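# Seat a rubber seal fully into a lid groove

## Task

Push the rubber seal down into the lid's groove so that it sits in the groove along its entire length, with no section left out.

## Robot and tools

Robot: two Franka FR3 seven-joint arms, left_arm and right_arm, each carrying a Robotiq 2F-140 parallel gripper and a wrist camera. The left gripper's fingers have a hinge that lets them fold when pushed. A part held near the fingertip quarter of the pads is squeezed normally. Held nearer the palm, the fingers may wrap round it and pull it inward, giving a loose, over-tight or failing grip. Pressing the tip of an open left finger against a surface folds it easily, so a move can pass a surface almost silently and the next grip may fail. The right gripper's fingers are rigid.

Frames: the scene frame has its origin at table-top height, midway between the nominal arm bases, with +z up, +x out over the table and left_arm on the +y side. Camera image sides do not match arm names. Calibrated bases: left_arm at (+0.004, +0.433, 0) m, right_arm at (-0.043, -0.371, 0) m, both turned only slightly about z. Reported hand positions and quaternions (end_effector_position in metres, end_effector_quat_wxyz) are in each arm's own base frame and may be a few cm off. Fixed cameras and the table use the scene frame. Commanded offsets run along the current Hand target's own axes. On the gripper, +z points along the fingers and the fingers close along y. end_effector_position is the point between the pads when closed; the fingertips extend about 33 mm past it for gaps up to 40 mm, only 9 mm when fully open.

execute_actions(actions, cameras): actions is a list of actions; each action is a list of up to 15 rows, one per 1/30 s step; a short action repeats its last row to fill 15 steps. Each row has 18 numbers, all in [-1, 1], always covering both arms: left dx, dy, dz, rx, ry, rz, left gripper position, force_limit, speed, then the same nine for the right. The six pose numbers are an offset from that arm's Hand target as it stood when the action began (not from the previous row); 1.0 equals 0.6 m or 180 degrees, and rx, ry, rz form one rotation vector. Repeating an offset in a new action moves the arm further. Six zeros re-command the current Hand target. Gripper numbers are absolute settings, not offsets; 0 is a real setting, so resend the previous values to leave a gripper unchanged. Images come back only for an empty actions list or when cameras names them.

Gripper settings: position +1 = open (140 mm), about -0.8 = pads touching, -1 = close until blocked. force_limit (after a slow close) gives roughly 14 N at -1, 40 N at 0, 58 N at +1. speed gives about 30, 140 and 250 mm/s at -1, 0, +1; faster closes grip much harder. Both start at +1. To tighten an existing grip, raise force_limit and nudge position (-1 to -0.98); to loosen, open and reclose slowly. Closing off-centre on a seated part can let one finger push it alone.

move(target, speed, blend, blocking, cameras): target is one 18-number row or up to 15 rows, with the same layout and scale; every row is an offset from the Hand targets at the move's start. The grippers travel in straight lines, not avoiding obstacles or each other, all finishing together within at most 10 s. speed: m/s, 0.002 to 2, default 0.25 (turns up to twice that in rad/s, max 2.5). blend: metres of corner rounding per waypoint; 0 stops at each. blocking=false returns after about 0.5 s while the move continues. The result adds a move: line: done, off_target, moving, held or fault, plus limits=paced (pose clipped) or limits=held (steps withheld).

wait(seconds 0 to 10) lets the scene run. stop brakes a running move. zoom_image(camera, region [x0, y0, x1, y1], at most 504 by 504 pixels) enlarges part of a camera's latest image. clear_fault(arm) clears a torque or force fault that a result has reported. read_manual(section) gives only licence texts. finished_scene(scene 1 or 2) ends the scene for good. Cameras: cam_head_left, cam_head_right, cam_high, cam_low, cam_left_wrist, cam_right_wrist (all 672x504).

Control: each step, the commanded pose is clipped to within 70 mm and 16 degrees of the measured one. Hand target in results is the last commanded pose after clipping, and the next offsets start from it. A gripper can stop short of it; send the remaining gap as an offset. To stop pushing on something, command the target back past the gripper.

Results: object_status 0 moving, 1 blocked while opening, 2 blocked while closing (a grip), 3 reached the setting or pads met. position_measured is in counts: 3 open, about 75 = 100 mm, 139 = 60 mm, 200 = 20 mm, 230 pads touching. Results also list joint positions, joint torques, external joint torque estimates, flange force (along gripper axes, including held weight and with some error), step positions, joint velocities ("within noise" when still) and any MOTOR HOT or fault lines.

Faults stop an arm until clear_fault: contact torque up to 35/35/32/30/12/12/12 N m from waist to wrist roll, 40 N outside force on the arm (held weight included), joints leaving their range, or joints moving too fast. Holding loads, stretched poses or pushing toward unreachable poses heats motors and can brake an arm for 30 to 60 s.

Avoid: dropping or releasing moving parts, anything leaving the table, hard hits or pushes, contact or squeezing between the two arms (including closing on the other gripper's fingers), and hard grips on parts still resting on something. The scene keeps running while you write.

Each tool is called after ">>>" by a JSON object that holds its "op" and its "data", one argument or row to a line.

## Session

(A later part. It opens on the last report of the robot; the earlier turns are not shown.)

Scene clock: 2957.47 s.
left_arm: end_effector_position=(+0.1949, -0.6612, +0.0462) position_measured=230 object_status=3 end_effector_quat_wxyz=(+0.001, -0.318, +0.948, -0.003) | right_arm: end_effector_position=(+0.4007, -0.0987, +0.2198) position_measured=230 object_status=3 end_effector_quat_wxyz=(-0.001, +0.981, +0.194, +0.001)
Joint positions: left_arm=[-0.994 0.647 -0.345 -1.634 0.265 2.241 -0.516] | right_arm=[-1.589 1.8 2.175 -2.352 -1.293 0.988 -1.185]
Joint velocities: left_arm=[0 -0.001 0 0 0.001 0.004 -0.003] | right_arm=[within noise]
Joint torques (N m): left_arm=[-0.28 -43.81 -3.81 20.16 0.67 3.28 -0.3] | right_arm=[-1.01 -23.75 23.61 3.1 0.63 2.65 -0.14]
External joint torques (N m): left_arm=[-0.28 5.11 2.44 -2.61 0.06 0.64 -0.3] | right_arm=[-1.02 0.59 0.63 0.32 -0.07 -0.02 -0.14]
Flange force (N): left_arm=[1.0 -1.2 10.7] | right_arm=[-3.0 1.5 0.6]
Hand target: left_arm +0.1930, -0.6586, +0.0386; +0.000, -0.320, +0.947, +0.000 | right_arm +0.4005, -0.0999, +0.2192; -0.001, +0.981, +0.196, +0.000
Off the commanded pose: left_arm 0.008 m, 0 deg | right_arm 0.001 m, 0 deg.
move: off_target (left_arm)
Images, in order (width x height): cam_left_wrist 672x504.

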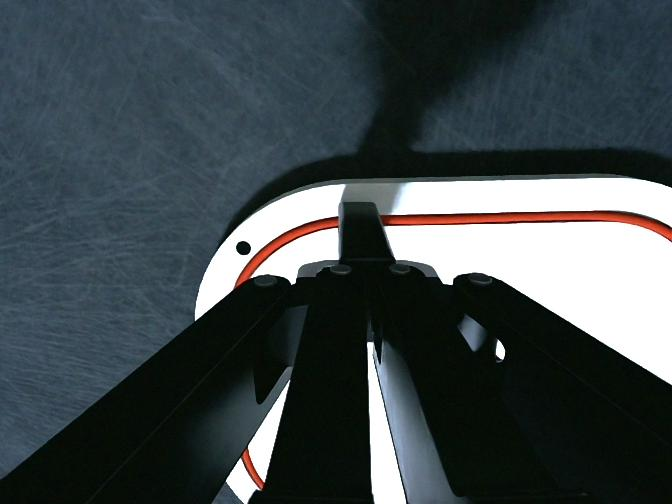

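>>> {"op": "move", "data": {
  "target": [
    [0, 0, -0.02, 0, 0, 0, -1, -1, -1, 0, 0, 0, 0, 0, 0, -1, -1, -1],
    [0, 0.014, -0.02, 0, 0, 0, -1, -1, -1, 0, 0, 0, 0, 0, 0, -1, -1, -1],
    [0, 0.02, 0, 0, 0, 0, -1, -1, -1, 0, 0, 0, 0, 0, 0, -1, -1, -1],
    [0, 0.02, -0.02, 0, 0, 0, -1, -1, -1, 0, 0, 0, 0, 0, 0, -1, -1, -1],
    [0, 0.034, -0.02, 0, 0, 0, -1, -1, -1, 0, 0, 0, 0, 0, 0, -1, -1, -1],
    [0, 0.04, 0, 0, 0, 0, -1, -1, -1, 0, 0, 0, 0, 0, 0, -1, -1, -1],
    [0, 0.04, -0.02, 0, 0, 0, -1, -1, -1, 0, 0, 0, 0, 0, 0, -1, -1, -1],
    [0, 0.054, -0.02, 0, 0, 0, -1, -1, -1, 0, 0, 0, 0, 0, 0, -1, -1, -1],
    [0, 0.06, 0, 0, 0, 0, -1, -1, -1, 0, 0, 0, 0, 0, 0, -1, -1, -1]
  ],
  "speed": [0.03, 0.05, 0.015, 0.03, 0.05, 0.015, 0.03, 0.05, 0.015],
  "blend": [0.002, 0.002, 0, 0.002, 0.002, 0, 0.002, 0.002, 0],
  "cameras": ["cam_left_wrist"]
}}

>>> {"op": "zoom_image", "data": {
  "camera": "cam_left_wrist",
  "region": [200, 120, 500, 320]
}}

Scene clock: 2971.37 s.
left_arm: end_effector_position=(+0.1730, -0.6330, +0.0461) position_measured=230 object_status=3 end_effector_quat_wxyz=(+0.000, -0.319, +0.948, -0.004) | right_arm: end_effector_position=(+0.4007, -0.0987, +0.2198) position_measured=230 object_status=3 end_effector_quat_wxyz=(-0.001, +0.981, +0.194, +0.001)
Joint positions: left_arm=[-0.988 0.552 -0.352 -1.794 0.249 2.31 -0.536] | right_arm=[-1.589 1.8 2.175 -2.352 -1.293 0.988 -1.185]
Joint velocities: left_arm=[0 -0.003 0.003 0 -0.001 0.004 -0.002] | right_arm=[within noise]
Joint torques (N m): left_arm=[-0.37 -40.57 -3.15 19.67 0.65 3.26 -0.26] | right_arm=[-0.99 -23.75 23.61 3.09 0.62 2.66 -0.16]
External joint torques (N m): left_arm=[-0.35 5.38 2.56 -2.69 0.07 0.59 -0.26] | right_arm=[-0.92 0.54 0.6 0.25 -0.08 0 -0.17]
Flange force (N): left_arm=[1.4 -2.2 12.0] | right_arm=[-2.8 1.4 0.6]
Hand target: left_arm +0.1712, -0.6300, +0.0386; +0.000, -0.320, +0.947, +0.000 | right_arm +0.4005, -0.0999, +0.2192; -0.001, +0.981, +0.196, +0.000
Off the commanded pose: left_arm 0.008 m, 0 deg | right_arm 0.001 m, 0 deg.
move: off_target (left_arm)
Images, in order (width x height): cam_left_wrist 672x504.

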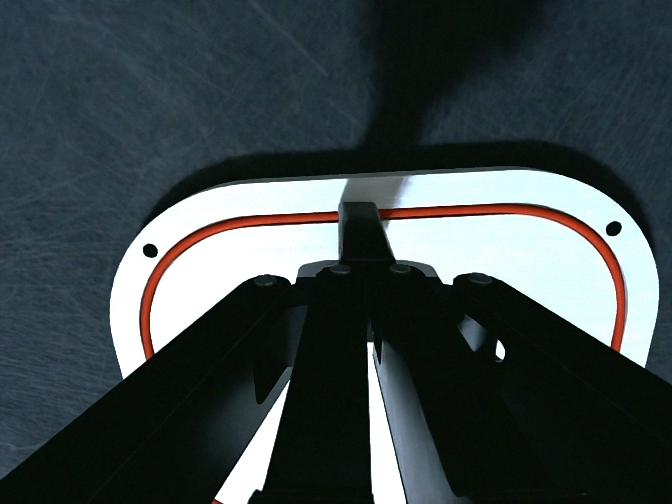

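Scaled by 1.680 from the camera's 672x504 image, which has a finer 960x720 frame.

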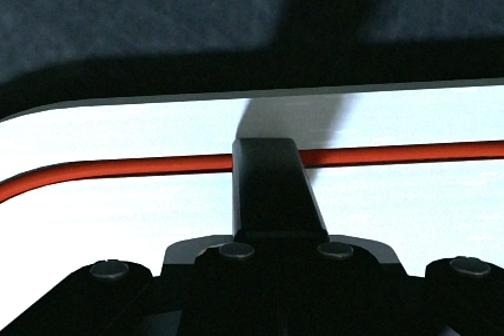

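>>> {"op": "move", "data": {
  "target": [
    [0, 0, -0.02, 0, 0, 0, -1, -1, -1, 0, 0, 0, 0, 0, 0, -1, -1, -1],
    [0.006, 0.014, -0.02, 0, 0, 0, -1, -1, -1, 0, 0, 0, 0, 0, 0, -1, -1, -1],
    [0.006, 0.02, 0, 0, 0, 0, -1, -1, -1, 0, 0, 0, 0, 0, 0, -1, -1, -1],
    [0.006, 0.02, -0.02, 0, 0, 0, -1, -1, -1, 0, 0, 0, 0, 0, 0, -1, -1, -1],
    [0.008, 0.034, -0.02, 0, 0, 0, -1, -1, -1, 0, 0, 0, 0, 0, 0, -1, -1, -1],
    [0.008, 0.04, 0, 0, 0, 0, -1, -1, -1, 0, 0, 0, 0, 0, 0, -1, -1, -1],
    [0.008, 0.04, -0.02, 0, 0, 0, -1, -1, -1, 0, 0, 0, 0, 0, 0, -1, -1, -1],
    [0.01, 0.054, -0.02, 0, 0, 0, -1, -1, -1, 0, 0, 0, 0, 0, 0, -1, -1, -1],
    [0.01, 0.06, 0, 0, 0, 0, -1, -1, -1, 0, 0, 0, 0, 0, 0, -1, -1, -1]
  ],
  "speed": [0.03, 0.05, 0.015, 0.03, 0.05, 0.015, 0.03, 0.05, 0.015],
  "blend": [0.002, 0.002, 0, 0.002, 0.002, 0, 0.002, 0.002, 0],
  "cameras": ["cam_left_wrist"]
}}

>>> {"op": "zoom_image", "data": {
  "camera": "cam_left_wrist",
  "region": [200, 120, 500, 320]
}}

Scene clock: 2990.63 s.
left_arm: end_effector_position=(+0.1468, -0.6085, +0.0461) position_measured=230 object_status=3 end_effector_quat_wxyz=(+0.000, -0.319, +0.948, -0.004) | right_arm: end_effector_position=(+0.4007, -0.0987, +0.2198) position_measured=230 object_status=3 end_effector_quat_wxyz=(-0.001, +0.981, +0.194, +0.001)
Joint positions: left_arm=[-0.997 0.47 -0.358 -1.929 0.231 2.367 -0.563] | right_arm=[-1.589 1.8 2.175 -2.352 -1.293 0.988 -1.185]
Joint velocities: left_arm=[0 0 0.002 0.001 0 0.004 -0.002] | right_arm=[within noise]
Joint torques (N m): left_arm=[-0.63 -37.55 -2.53 18.98 0.74 3.15 -0.24] | right_arm=[-0.92 -23.76 23.6 3.12 0.62 2.65 -0.18]
External joint torques (N m): left_arm=[-0.63 5.51 2.49 -2.9 0.18 0.47 -0.24] | right_arm=[-1 0.59 0.6 0.41 -0.09 -0.02 -0.18]
Flange force (N): left_arm=[1.8 -2.3 13.1] | right_arm=[-2.7 1.7 0.5]
Hand target: left_arm +0.1446, -0.6051, +0.0386; +0.000, -0.320, +0.947, +0.000 | right_arm +0.4005, -0.0999, +0.2192; -0.001, +0.981, +0.196, +0.000
Off the commanded pose: left_arm 0.009 m, 1 deg | right_arm 0.001 m, 0 deg.
move: off_target (left_arm)
Images, in order (width x height): cam_left_wrist 672x504.

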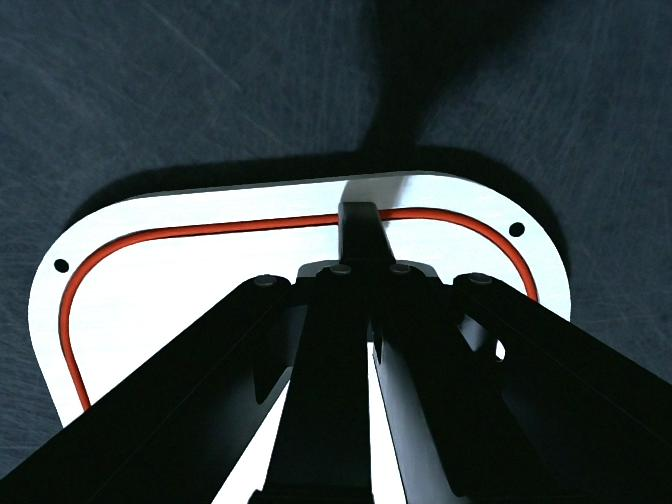

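Scaled by 1.680 from the camera's 672x504 image, which has a finer 960x720 frame.

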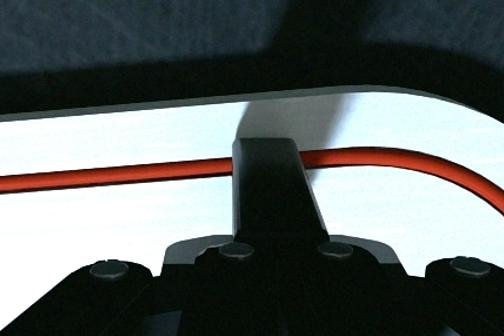

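>>> {"op": "move", "data": {
  "target": [
    [0, 0, -0.02, 0, 0, 0, -1, -1, -1, 0, 0, 0, 0, 0, 0, -1, -1, -1],
    [0.006, 0.014, -0.02, 0, 0, 0, -1, -1, -1, 0, 0, 0, 0, 0, 0, -1, -1, -1],
    [0.006, 0.02, 0, 0, 0, 0, -1, -1, -1, 0, 0, 0, 0, 0, 0, -1, -1, -1],
    [0.006, 0.02, -0.02, 0, 0, 0, -1, -1, -1, 0, 0, 0, 0, 0, 0, -1, -1, -1],
    [0.008, 0.034, -0.02, 0, 0, 0, -1, -1, -1, 0, 0, 0, 0, 0, 0, -1, -1, -1],
    [0.008, 0.04, 0, 0, 0, 0, -1, -1, -1, 0, 0, 0, 0, 0, 0, -1, -1, -1],
    [0.008, 0.04, -0.02, 0, 0, 0, -1, -1, -1, 0, 0, 0, 0, 0, 0, -1, -1, -1],
    [0.004, 0.056, -0.02, 0, 0, 0, -1, -1, -1, 0, 0, 0, 0, 0, 0, -1, -1, -1],
    [0.004, 0.062, 0, 0, 0, 0, -1, -1, -1, 0, 0, 0, 0, 0, 0, -1, -1, -1]
  ],
  "speed": [0.03, 0.05, 0.015, 0.03, 0.05, 0.015, 0.03, 0.05, 0.015],
  "blend": [0.002, 0.002, 0, 0.002, 0.002, 0, 0.002, 0.002, 0],
  "cameras": ["cam_left_wrist"]
}}

>>> {"op": "zoom_image", "data": {
  "camera": "cam_left_wrist",
  "region": [200, 120, 500, 320]
}}

Scene clock: 3006.60 s.
left_arm: end_effector_position=(+0.1213, -0.5812, +0.0461) position_measured=230 object_status=3 end_effector_quat_wxyz=(+0.000, -0.319, +0.948, -0.005) | right_arm: end_effector_position=(+0.4007, -0.0987, +0.2198) position_measured=230 object_status=3 end_effector_quat_wxyz=(-0.001, +0.981, +0.194, +0.001)
Joint positions: left_arm=[-1.006 0.386 -0.368 -2.062 0.208 2.423 -0.584] | right_arm=[-1.589 1.8 2.175 -2.352 -1.293 0.988 -1.185]
Joint velocities: left_arm=[-0.001 -0.002 0.001 0.001 0 0.003 -0.001] | right_arm=[within noise]
Joint torques (N m): left_arm=[0.01 -34.22 -1.18 18.86 0.9 3.12 -0.26] | right_arm=[-0.99 -23.77 23.62 3.11 0.63 2.66 -0.16]
External joint torques (N m): left_arm=[-0.2 5.53 2.84 -2.41 0.39 0.46 -0.26] | right_arm=[-1.01 0.48 0.68 0.27 -0.07 -0.01 -0.16]
Flange force (N): left_arm=[2.3 -4.8 14.4] | right_arm=[-3.0 1.4 0.4]
Hand target: left_arm +0.1201, -0.5769, +0.0386; +0.000, -0.320, +0.947, +0.000 | right_arm +0.4005, -0.0999, +0.2192; -0.001, +0.981, +0.196, +0.000
Off the commanded pose: left_arm 0.009 m, 1 deg | right_arm 0.001 m, 0 deg.
move: off_target (left_arm)
Images, in order (width x height): cam_left_wrist 672x504.

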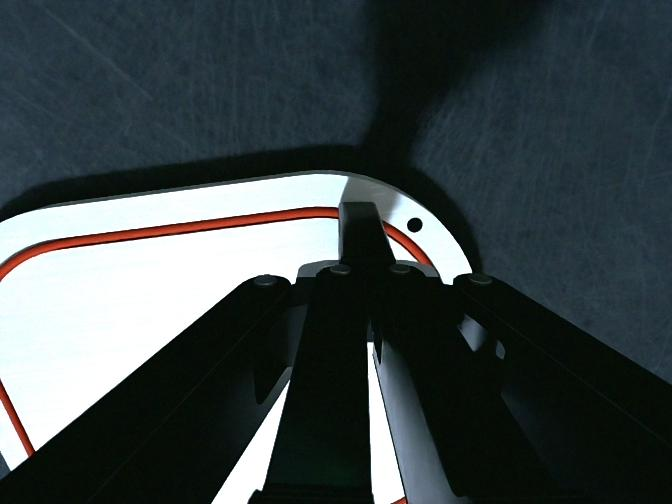

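Scaled by 1.680 from the camera's 672x504 image, which has a finer 960x720 frame.

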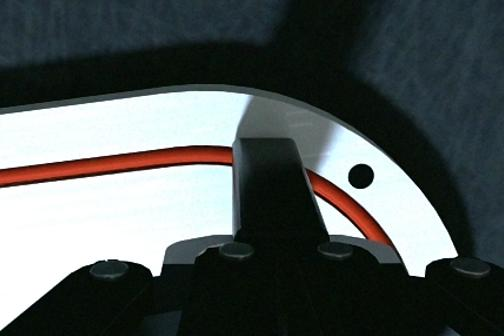

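>>> {"op": "move", "data": {
  "target": [
    [0, 0, -0.02, 0, 0, 0, -1, -1, -1, 0, 0, 0, 0, 0, 0, -1, -1, -1],
    [-0.006, 0.012, -0.02, 0, 0, 0, -1, -1, -1, 0, 0, 0, 0, 0, 0, -1, -1, -1],
    [-0.006, 0.018, 0, 0, 0, 0, -1, -1, -1, 0, 0, 0, 0, 0, 0, -1, -1, -1],
    [-0.006, 0.018, -0.02, 0, 0, 0, -1, -1, -1, 0, 0, 0, 0, 0, 0, -1, -1, -1],
    [-0.02, 0.026, -0.02, 0, 0, 0, -1, -1, -1, 0, 0, 0, 0, 0, 0, -1, -1, -1],
    [-0.02, 0.032, 0, 0, 0, 0, -1, -1, -1, 0, 0, 0, 0, 0, 0, -1, -1, -1],
    [-0.02, 0.032, -0.02, 0, 0, 0, -1, -1, -1, 0, 0, 0, 0, 0, 0, -1, -1, -1],
    [-0.038, 0.037, -0.02, 0, 0, 0, -1, -1, -1, 0, 0, 0, 0, 0, 0, -1, -1, -1],
    [-0.038, 0.043, 0, 0, 0, 0, -1, -1, -1, 0, 0, 0, 0, 0, 0, -1, -1, -1]
  ],
  "speed": [0.03, 0.05, 0.015, 0.03, 0.05, 0.015, 0.03, 0.05, 0.015],
  "blend": [0.002, 0.002, 0, 0.002, 0.002, 0, 0.002, 0.002, 0],
  "cameras": ["cam_left_wrist"]
}}

>>> {"op": "zoom_image", "data": {
  "camera": "cam_left_wrist",
  "region": [200, 80, 500, 320]
}}

Scene clock: 3027.77 s.
left_arm: end_effector_position=(+0.1242, -0.5466, +0.0461) position_measured=230 object_status=3 end_effector_quat_wxyz=(+0.000, -0.321, +0.947, -0.005) | right_arm: end_effector_position=(+0.4007, -0.0987, +0.2198) position_measured=230 object_status=3 end_effector_quat_wxyz=(-0.001, +0.981, +0.194, +0.001)
Joint positions: left_arm=[-0.959 0.303 -0.389 -2.189 0.186 2.472 -0.561] | right_arm=[-1.589 1.8 2.175 -2.352 -1.293 0.988 -1.185]
Joint velocities: left_arm=[0 0 0 0.001 0.001 0.004 0.002] | right_arm=[within noise]
Joint torques (N m): left_arm=[0.02 -30.85 -0.83 18.44 0.94 3.09 -0.02] | right_arm=[-1.03 -23.72 23.61 3.1 0.61 2.65 -0.15]
External joint torques (N m): left_arm=[-0.09 5.7 2.51 -2.35 0.45 0.42 -0.02] | right_arm=[-0.93 0.52 0.63 0.25 -0.09 -0.01 -0.15]
Flange force (N): left_arm=[2.2 -6.1 15.6] | right_arm=[-2.8 1.4 0.5]
Hand target: left_arm +0.1225, -0.5426, +0.0386; +0.000, -0.320, +0.947, +0.000 | right_arm +0.4005, -0.0999, +0.2192; -0.001, +0.981, +0.196, +0.000
Off the commanded pose: left_arm 0.009 m, 1 deg | right_arm 0.001 m, 0 deg.
move: off_target (left_arm)
Images, in order (width x height): cam_left_wrist 672x504.

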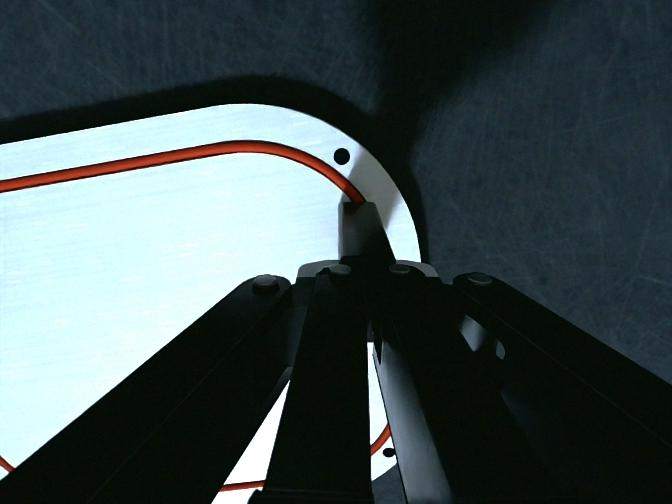

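Scaled by 1.680 from the camera's 672x504 image, which has a finer 960x720 frame.

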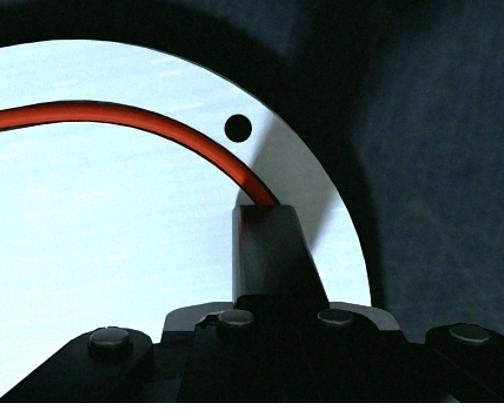

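>>> {"op": "move", "data": {
  "target": [
    [0, 0, -0.02, 0, 0, 0, -1, -1, -1, 0, 0, 0, 0, 0, 0, -1, -1, -1],
    [-0.0258, 0.0015, -0.02, 0, 0, 0, -1, -1, -1, 0, 0, 0, 0, 0, 0, -1, -1, -1],
    [-0.0258, 0.0075, 0, 0, 0, 0, -1, -1, -1, 0, 0, 0, 0, 0, 0, -1, -1, -1],
    [-0.0258, 0.0075, -0.02, 0, 0, 0, -1, -1, -1, 0, 0, 0, 0, 0, 0, -1, -1, -1],
    [-0.0555, 0.0062, -0.02, 0, 0, 0, -1, -1, -1, 0, 0, 0, 0, 0, 0, -1, -1, -1],
    [-0.0555, 0.0122, 0, 0, 0, 0, -1, -1, -1, 0, 0, 0, 0, 0, 0, -1, -1, -1]
  ],
  "speed": [0.03, 0.05, 0.015, 0.03, 0.05, 0.015],
  "blend": [0.002, 0.002, 0, 0.002, 0.002, 0],
  "cameras": ["cam_left_wrist"]
}}

>>> {"op": "zoom_image", "data": {
  "camera": "cam_left_wrist",
  "region": [200, 60, 500, 320]
}}

Scene clock: 3042.50 s.
left_arm: end_effector_position=(+0.1473, -0.5196, +0.0458) position_measured=230 object_status=3 end_effector_quat_wxyz=(+0.001, -0.322, +0.947, -0.003) | right_arm: end_effector_position=(+0.4007, -0.0987, +0.2198) position_measured=230 object_status=3 end_effector_quat_wxyz=(-0.001, +0.981, +0.194, +0.001)
Joint positions: left_arm=[-0.888 0.255 -0.403 -2.261 0.17 2.496 -0.501] | right_arm=[-1.589 1.8 2.175 -2.352 -1.293 0.988 -1.185]
Joint velocities: left_arm=[-0.002 -0.001 0.001 0 0.004 0.001 0] | right_arm=[within noise]
Joint torques (N m): left_arm=[-0.38 -28.14 -0.98 17.55 0.86 3.65 0.02] | right_arm=[-0.9 -23.73 23.6 3.11 0.64 2.66 -0.18]
External joint torques (N m): left_arm=[-0.5 6.31 1.84 -2.83 0.39 1.01 0.02] | right_arm=[-0.93 0.56 0.61 0.33 -0.07 -0.02 -0.18]
Flange force (N): left_arm=[2.2 -5.3 18.7] | right_arm=[-2.7 1.5 0.4]
Hand target: left_arm +0.1446, -0.5166, +0.0386; +0.000, -0.320, +0.947, +0.000 | right_arm +0.4005, -0.0999, +0.2192; -0.001, +0.981, +0.196, +0.000
Off the commanded pose: left_arm 0.008 m, 1 deg | right_arm 0.001 m, 0 deg.
move: off_target (left_arm)
Images, in order (width x height): cam_left_wrist 672x504.

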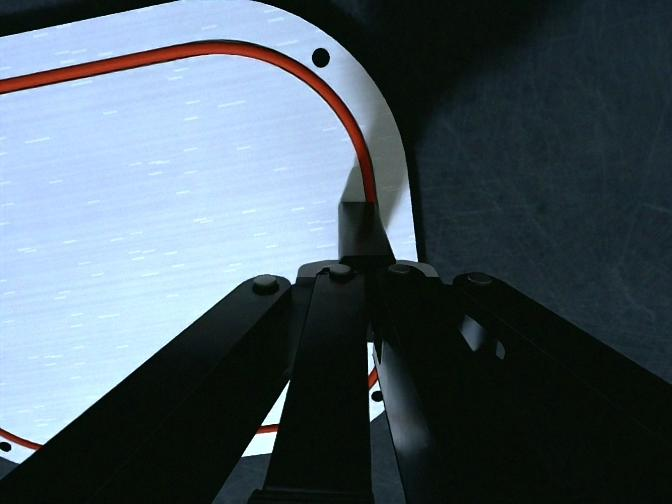

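Scaled by 1.680 from the camera's 672x504 image, which has a finer 960x720 frame.

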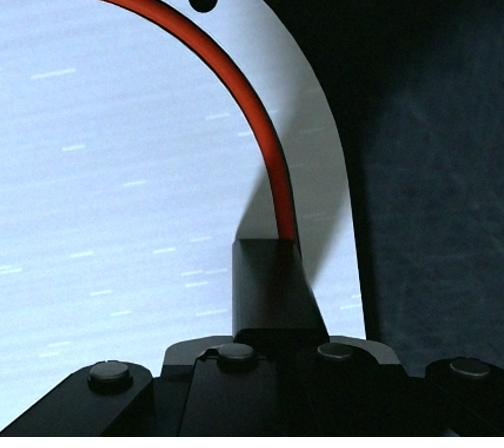

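>>> {"op": "move", "data": {
  "target": [
    [0, 0, -0.02, 0, 0, 0, -1, -1, -1, 0, 0, 0, 0, 0, 0, -1, -1, -1],
    [0, 0.008, -0.02, 0, 0, 0, -1, -1, -1, 0, 0, 0, 0, 0, 0, -1, -1, -1],
    [0, 0.014, 0, 0, 0, 0, -1, -1, -1, 0, 0, 0, 0, 0, 0, -1, -1, -1],
    [0, 0.014, -0.02, 0, 0, 0, -1, -1, -1, 0, 0, 0, 0, 0, 0, -1, -1, -1],
    [-0.0297, 0.0127, -0.02, 0, 0, 0, -1, -1, -1, 0, 0, 0, 0, 0, 0, -1, -1, -1],
    [-0.0297, 0.0187, 0, 0, 0, 0, -1, -1, -1, 0, 0, 0, 0, 0, 0, -1, -1, -1]
  ],
  "speed": [0.03, 0.05, 0.015, 0.03, 0.05, 0.015],
  "blend": [0.002, 0.002, 0, 0.002, 0.002, 0],
  "cameras": ["cam_left_wrist"]
}}

>>> {"op": "zoom_image", "data": {
  "camera": "cam_left_wrist",
  "region": [200, 60, 500, 320]
}}

Scene clock: 3066.63 s.
left_arm: end_effector_position=(+0.1546, -0.4999, +0.0463) position_measured=230 object_status=3 end_effector_quat_wxyz=(+0.002, -0.322, +0.947, -0.003) | right_arm: end_effector_position=(+0.4007, -0.0987, +0.2198) position_measured=230 object_status=3 end_effector_quat_wxyz=(-0.001, +0.981, +0.194, +0.001)
Joint positions: left_arm=[-0.85 0.212 -0.416 -2.321 0.151 2.516 -0.465] | right_arm=[-1.589 1.8 2.175 -2.352 -1.293 0.988 -1.185]
Joint velocities: left_arm=[0 0 0 -0.001 0.004 0.001 -0.002] | right_arm=[within noise]
Joint torques (N m): left_arm=[0.02 -25.54 -0.27 17.18 0.91 3.89 0.01] | right_arm=[-0.96 -23.81 23.62 3.08 0.62 2.64 -0.12]
External joint torques (N m): left_arm=[0.02 7.06 2.2 -2.9 0.45 1.26 0.01] | right_arm=[-1.03 0.56 0.64 0.32 -0.09 -0.03 -0.12]
Flange force (N): left_arm=[1.8 -7.4 22.0] | right_arm=[-2.9 1.4 0.5]
Hand target: left_arm +0.1519, -0.4968, +0.0386; +0.000, -0.320, +0.947, +0.000 | right_arm +0.4005, -0.0999, +0.2192; -0.001, +0.981, +0.196, +0.000
Off the commanded pose: left_arm 0.009 m, 0 deg | right_arm 0.001 m, 0 deg.
move: off_target (left_arm)
Images, in order (width x height): cam_left_wrist 672x504.

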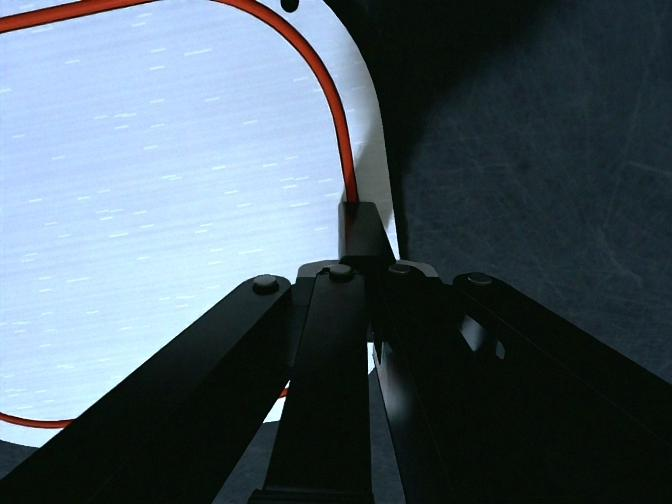

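Scaled by 1.680 from the camera's 672x504 image, which has a finer 960x720 frame.

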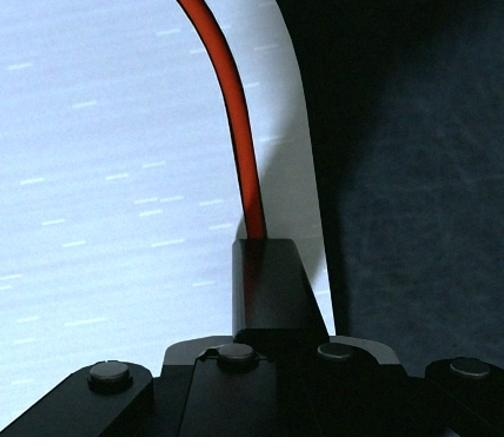

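>>> {"op": "move", "data": {
  "target": [
    [0, 0, -0.02, 0, 0, 0, -1, -1, -1, 0, 0, 0, 0, 0, 0, -1, -1, -1],
    [-0.0297, -0.0013, -0.02, 0, 0, 0, -1, -1, -1, 0, 0, 0, 0, 0, 0, -1, -1, -1],
    [-0.0297, 0.0047, 0, 0, 0, 0, -1, -1, -1, 0, 0, 0, 0, 0, 0, -1, -1, -1],
    [-0.0297, 0.0047, -0.02, 0, 0, 0, -1, -1, -1, 0, 0, 0, 0, 0, 0, -1, -1, -1],
    [-0.0593, 0.0034, -0.02, 0, 0, 0, -1, -1, -1, 0, 0, 0, 0, 0, 0, -1, -1, -1],
    [-0.0593, 0.0094, 0, 0, 0, 0, -1, -1, -1, 0, 0, 0, 0, 0, 0, -1, -1, -1]
  ],
  "speed": [0.03, 0.05, 0.015, 0.03, 0.05, 0.015],
  "blend": [0.002, 0.002, 0, 0.002, 0.002, 0],
  "cameras": ["cam_left_wrist"]
}}

>>> {"op": "zoom_image", "data": {
  "camera": "cam_left_wrist",
  "region": [200, 60, 500, 320]
}}

Scene clock: 3087.97 s.
left_arm: end_effector_position=(+0.1792, -0.4748, +0.0463) position_measured=230 object_status=3 end_effector_quat_wxyz=(+0.002, -0.321, +0.947, -0.005) | right_arm: end_effector_position=(+0.4007, -0.0987, +0.2198) position_measured=230 object_status=3 end_effector_quat_wxyz=(-0.001, +0.981, +0.194, +0.001)
Joint positions: left_arm=[-0.78 0.169 -0.423 -2.381 0.129 2.541 -0.386] | right_arm=[-1.589 1.8 2.175 -2.352 -1.293 0.988 -1.185]
Joint velocities: left_arm=[0.001 0 0 -0.002 0 0.003 0] | right_arm=[within noise]
Joint torques (N m): left_arm=[0.46 -24.45 0.59 17.17 0.84 3.34 0.02] | right_arm=[-0.99 -23.76 23.62 3.08 0.61 2.67 -0.18]
External joint torques (N m): left_arm=[0.47 6.48 2.55 -2.67 0.41 0.7 0.02] | right_arm=[-1.03 0.58 0.62 0.31 -0.1 0 -0.18]
Flange force (N): left_arm=[0.5 -8.1 20.2] | right_arm=[-2.9 1.6 0.7]
Hand target: left_arm +0.1768, -0.4708, +0.0386; +0.000, -0.320, +0.947, +0.000 | right_arm +0.4005, -0.0999, +0.2192; -0.001, +0.981, +0.196, +0.000
Off the commanded pose: left_arm 0.009 m, 1 deg | right_arm 0.001 m, 0 deg.
move: off_target (left_arm)
Images, in order (width x height): cam_left_wrist 672x504.

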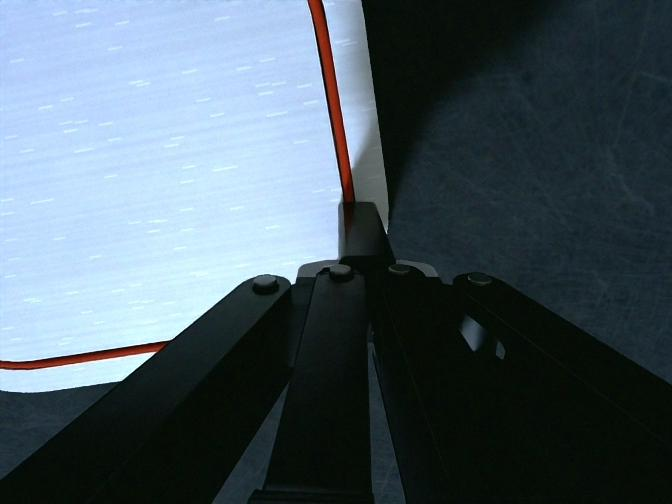

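Scaled by 1.680 from the camera's 672x504 image, which has a finer 960x720 frame.

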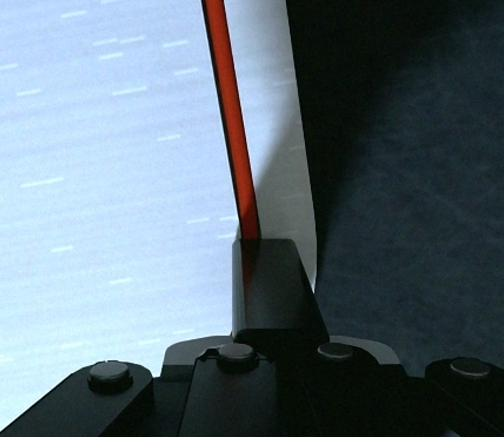

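>>> {"op": "move", "data": {
  "target": [
    [0, 0, -0.02, 0, 0, 0, -1, -1, -1, 0, 0, 0, 0, 0, 0, -1, -1, -1],
    [-0.02, -0.009, -0.02, 0, 0, 0, -1, -1, -1, 0, 0, 0, 0, 0, 0, -1, -1, -1],
    [-0.02, -0.003, 0, 0, 0, 0, -1, -1, -1, 0, 0, 0, 0, 0, 0, -1, -1, -1],
    [-0.02, -0.003, -0.02, 0, 0, 0, -1, -1, -1, 0, 0, 0, 0, 0, 0, -1, -1, -1],
    [-0.04, -0.0145, -0.02, 0, 0, 0, -1, -1, -1, 0, 0, 0, 0, 0, 0, -1, -1, -1],
    [-0.04, -0.0085, 0, 0, 0, 0, -1, -1, -1, 0, 0, 0, 0, 0, 0, -1, -1, -1]
  ],
  "speed": [0.03, 0.05, 0.015, 0.03, 0.05, 0.015],
  "blend": [0.002, 0.002, 0, 0.002, 0.002, 0],
  "cameras": ["cam_left_wrist"]
}}

>>> {"op": "move", "data": {
  "target": [
    [0, 0, -0.05, 0, 0, 0, -1, -1, -1, 0, 0, 0, 0, 0, 0, -1, -1, -1],
    [0.2922, -0.1575, -0.35, 0, 0, 0, -1, -1, -1, 0, 0, 0, 0, 0, 0, -1, -1, -1],
    [0.2922, -0.1575, -0.35, 0, 0, 0, 1, -1, 0, 0, 0, 0, 0, 0, 0, -1, -1, -1]
  ],
  "speed": [0.02, 0.1, 0.1],
  "cameras": ["cam_left_wrist", "cam_head_left", "cam_head_right"]
}}

Scene clock: 3106.63 s.
left_arm: end_effector_position=(+0.2010, -0.4641, +0.0459) position_measured=230 object_status=3 end_effector_quat_wxyz=(+0.002, -0.320, +0.947, -0.004) | right_arm: end_effector_position=(+0.4007, -0.0987, +0.2198) position_measured=230 object_status=3 end_effector_quat_wxyz=(-0.001, +0.981, +0.194, +0.001)
Joint positions: left_arm=[-0.736 0.166 -0.419 -2.386 0.124 2.543 -0.334] | right_arm=[-1.589 1.8 2.175 -2.352 -1.293 0.988 -1.185]
Joint velocities: left_arm=[0 0 0 -0.001 0.003 0.004 -0.001] | right_arm=[within noise]
Joint torques (N m): left_arm=[0.62 -24.81 1.03 17.48 0.88 3.29 -0.04] | right_arm=[-0.99 -23.78 23.6 3.1 0.63 2.64 -0.14]
External joint torques (N m): left_arm=[0.7 6.09 2.99 -2.3 0.44 0.66 -0.04] | right_arm=[-1 0.51 0.61 0.29 -0.08 -0.03 -0.14]
Flange force (N): left_arm=[-0.3 -8.8 19.5] | right_arm=[-2.9 1.4 0.5]
Hand target: left_arm +0.1990, -0.4603, +0.0386; +0.000, -0.320, +0.947, +0.000 | right_arm +0.4005, -0.0999, +0.2192; -0.001, +0.981, +0.196, +0.000
Off the commanded pose: left_arm 0.008 m, 1 deg | right_arm 0.001 m, 0 deg.
move: off_target (left_arm)
Images, in order (width x height): cam_left_wrist 672x504.

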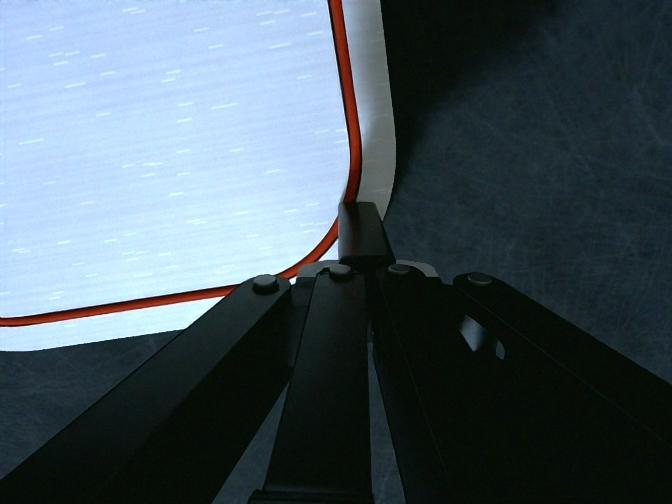

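Scene clock: 3113.23 s.
left_arm: end_effector_position=(+0.1170, -0.6425, +0.2493) position_measured=3 object_status=0 end_effector_quat_wxyz=(-0.001, -0.318, +0.948, -0.002) | right_arm: end_effector_position=(+0.4007, -0.0987, +0.2198) position_measured=230 object_status=3 end_effector_quat_wxyz=(-0.001, +0.981, +0.194, +0.001)
Joint positions: left_arm=[-0.989 0.336 -0.472 -1.583 0.157 1.884 -0.564] | right_arm=[-1.589 1.8 2.175 -2.352 -1.293 0.988 -1.185]
Joint torques (N m): left_arm=[-0.24 -40.18 -2.56 25.13 0.69 2.32 -0.19] | right_arm=[-0.98 -23.75 23.63 3.11 0.61 2.66 -0.16]
External joint torques (N m): left_arm=[-0.3 0.8 1.98 0.35 -0.05 -0.33 -0.19] | right_arm=[-0.96 0.54 0.64 0.31 -0.08 0 -0.16]
Flange force (N): left_arm=[2.5 -5.6 -0.9] | right_arm=[-2.8 1.5 0.5]
Hand target: left_arm +0.1170, -0.6418, +0.2486; +0.000, -0.320, +0.947, +0.000 | right_arm +0.4005, -0.0999, +0.2192; -0.001, +0.981, +0.196, +0.000
Off the commanded pose: left_arm 0.001 m, 0 deg | right_arm 0.001 m, 0 deg.
move: done
Images, in order (width x height): cam_head_left 672x504, cam_head_right 672x504, cam_left_wrist 672x504.

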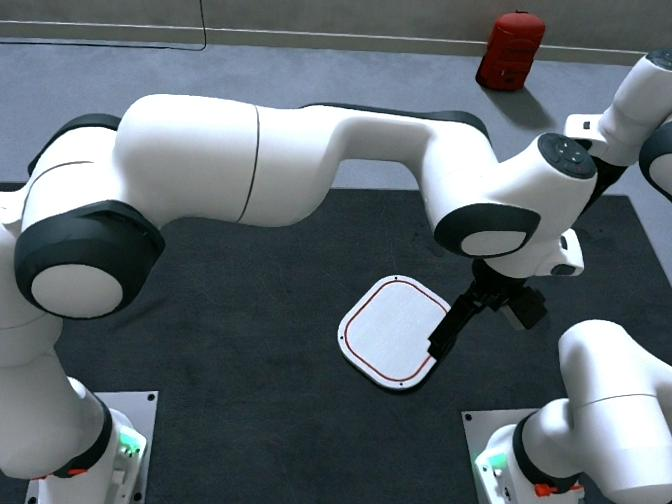

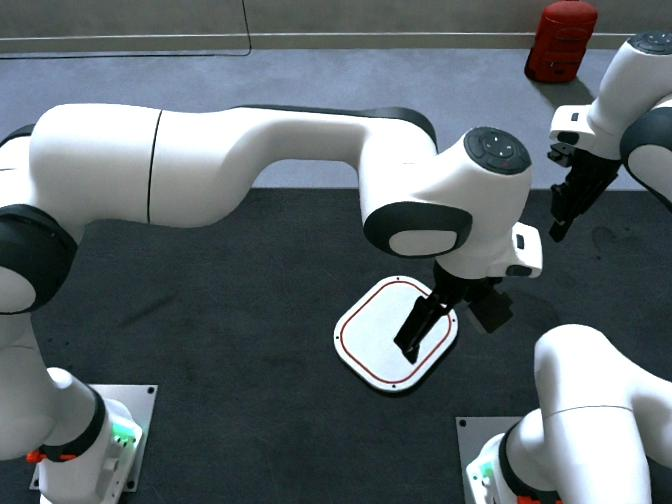

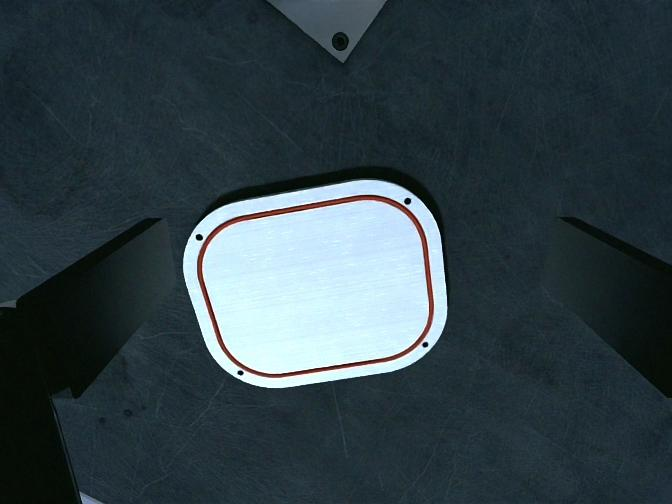

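>>> {"op": "zoom_image", "data": {
  "camera": "cam_left_wrist",
  "region": [175, 175, 320, 290]
}}

>>> {"op": "zoom_image", "data": {
  "camera": "cam_left_wrist",
  "region": [310, 170, 455, 285]
}}

>>> {"op": "zoom_image", "data": {
  "camera": "cam_left_wrist",
  "region": [185, 275, 330, 390]
}}

>>> {"op": "zoom_image", "data": {
  "camera": "cam_left_wrist",
  "region": [310, 275, 455, 390]
}}

Scaled by 3.476 from the camera's 672x504 image, which has a finer 960x720 frame.

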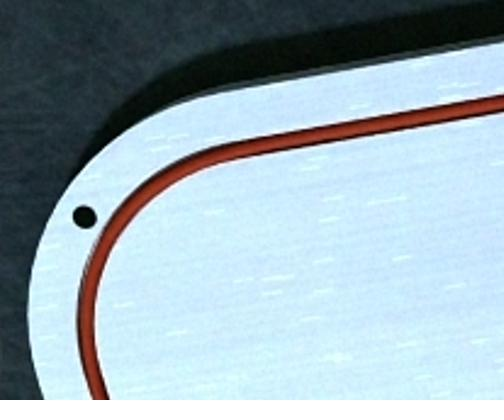

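Scaled by 3.476 from the camera's 672x504 image, which has a finer 960x720 frame.

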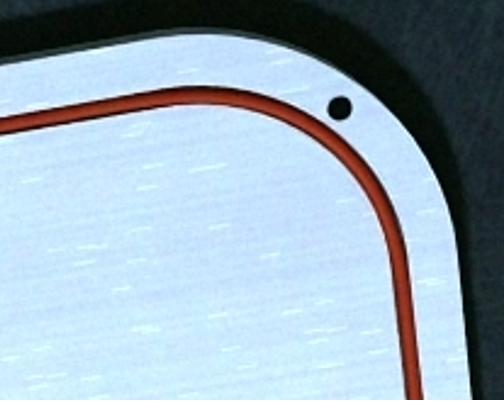

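Scaled by 3.476 from the camera's 672x504 image, which has a finer 960x720 frame.

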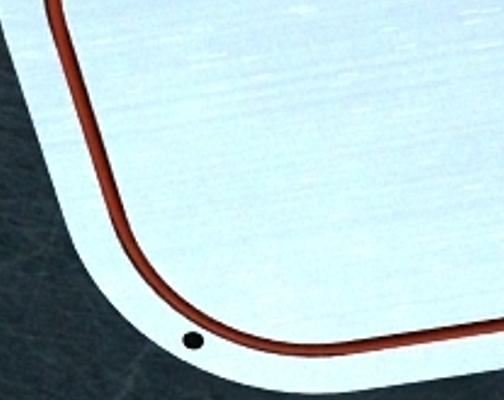

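Scaled by 3.476 from the camera's 672x504 image, which has a finer 960x720 frame.

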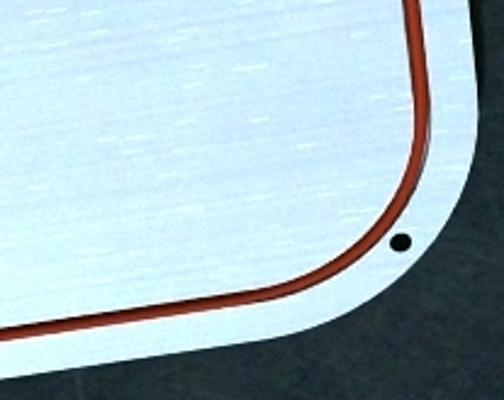

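>>> {"op": "finished_scene", "data": {
  "scene": 1
}}

The scene is finished: the task was done.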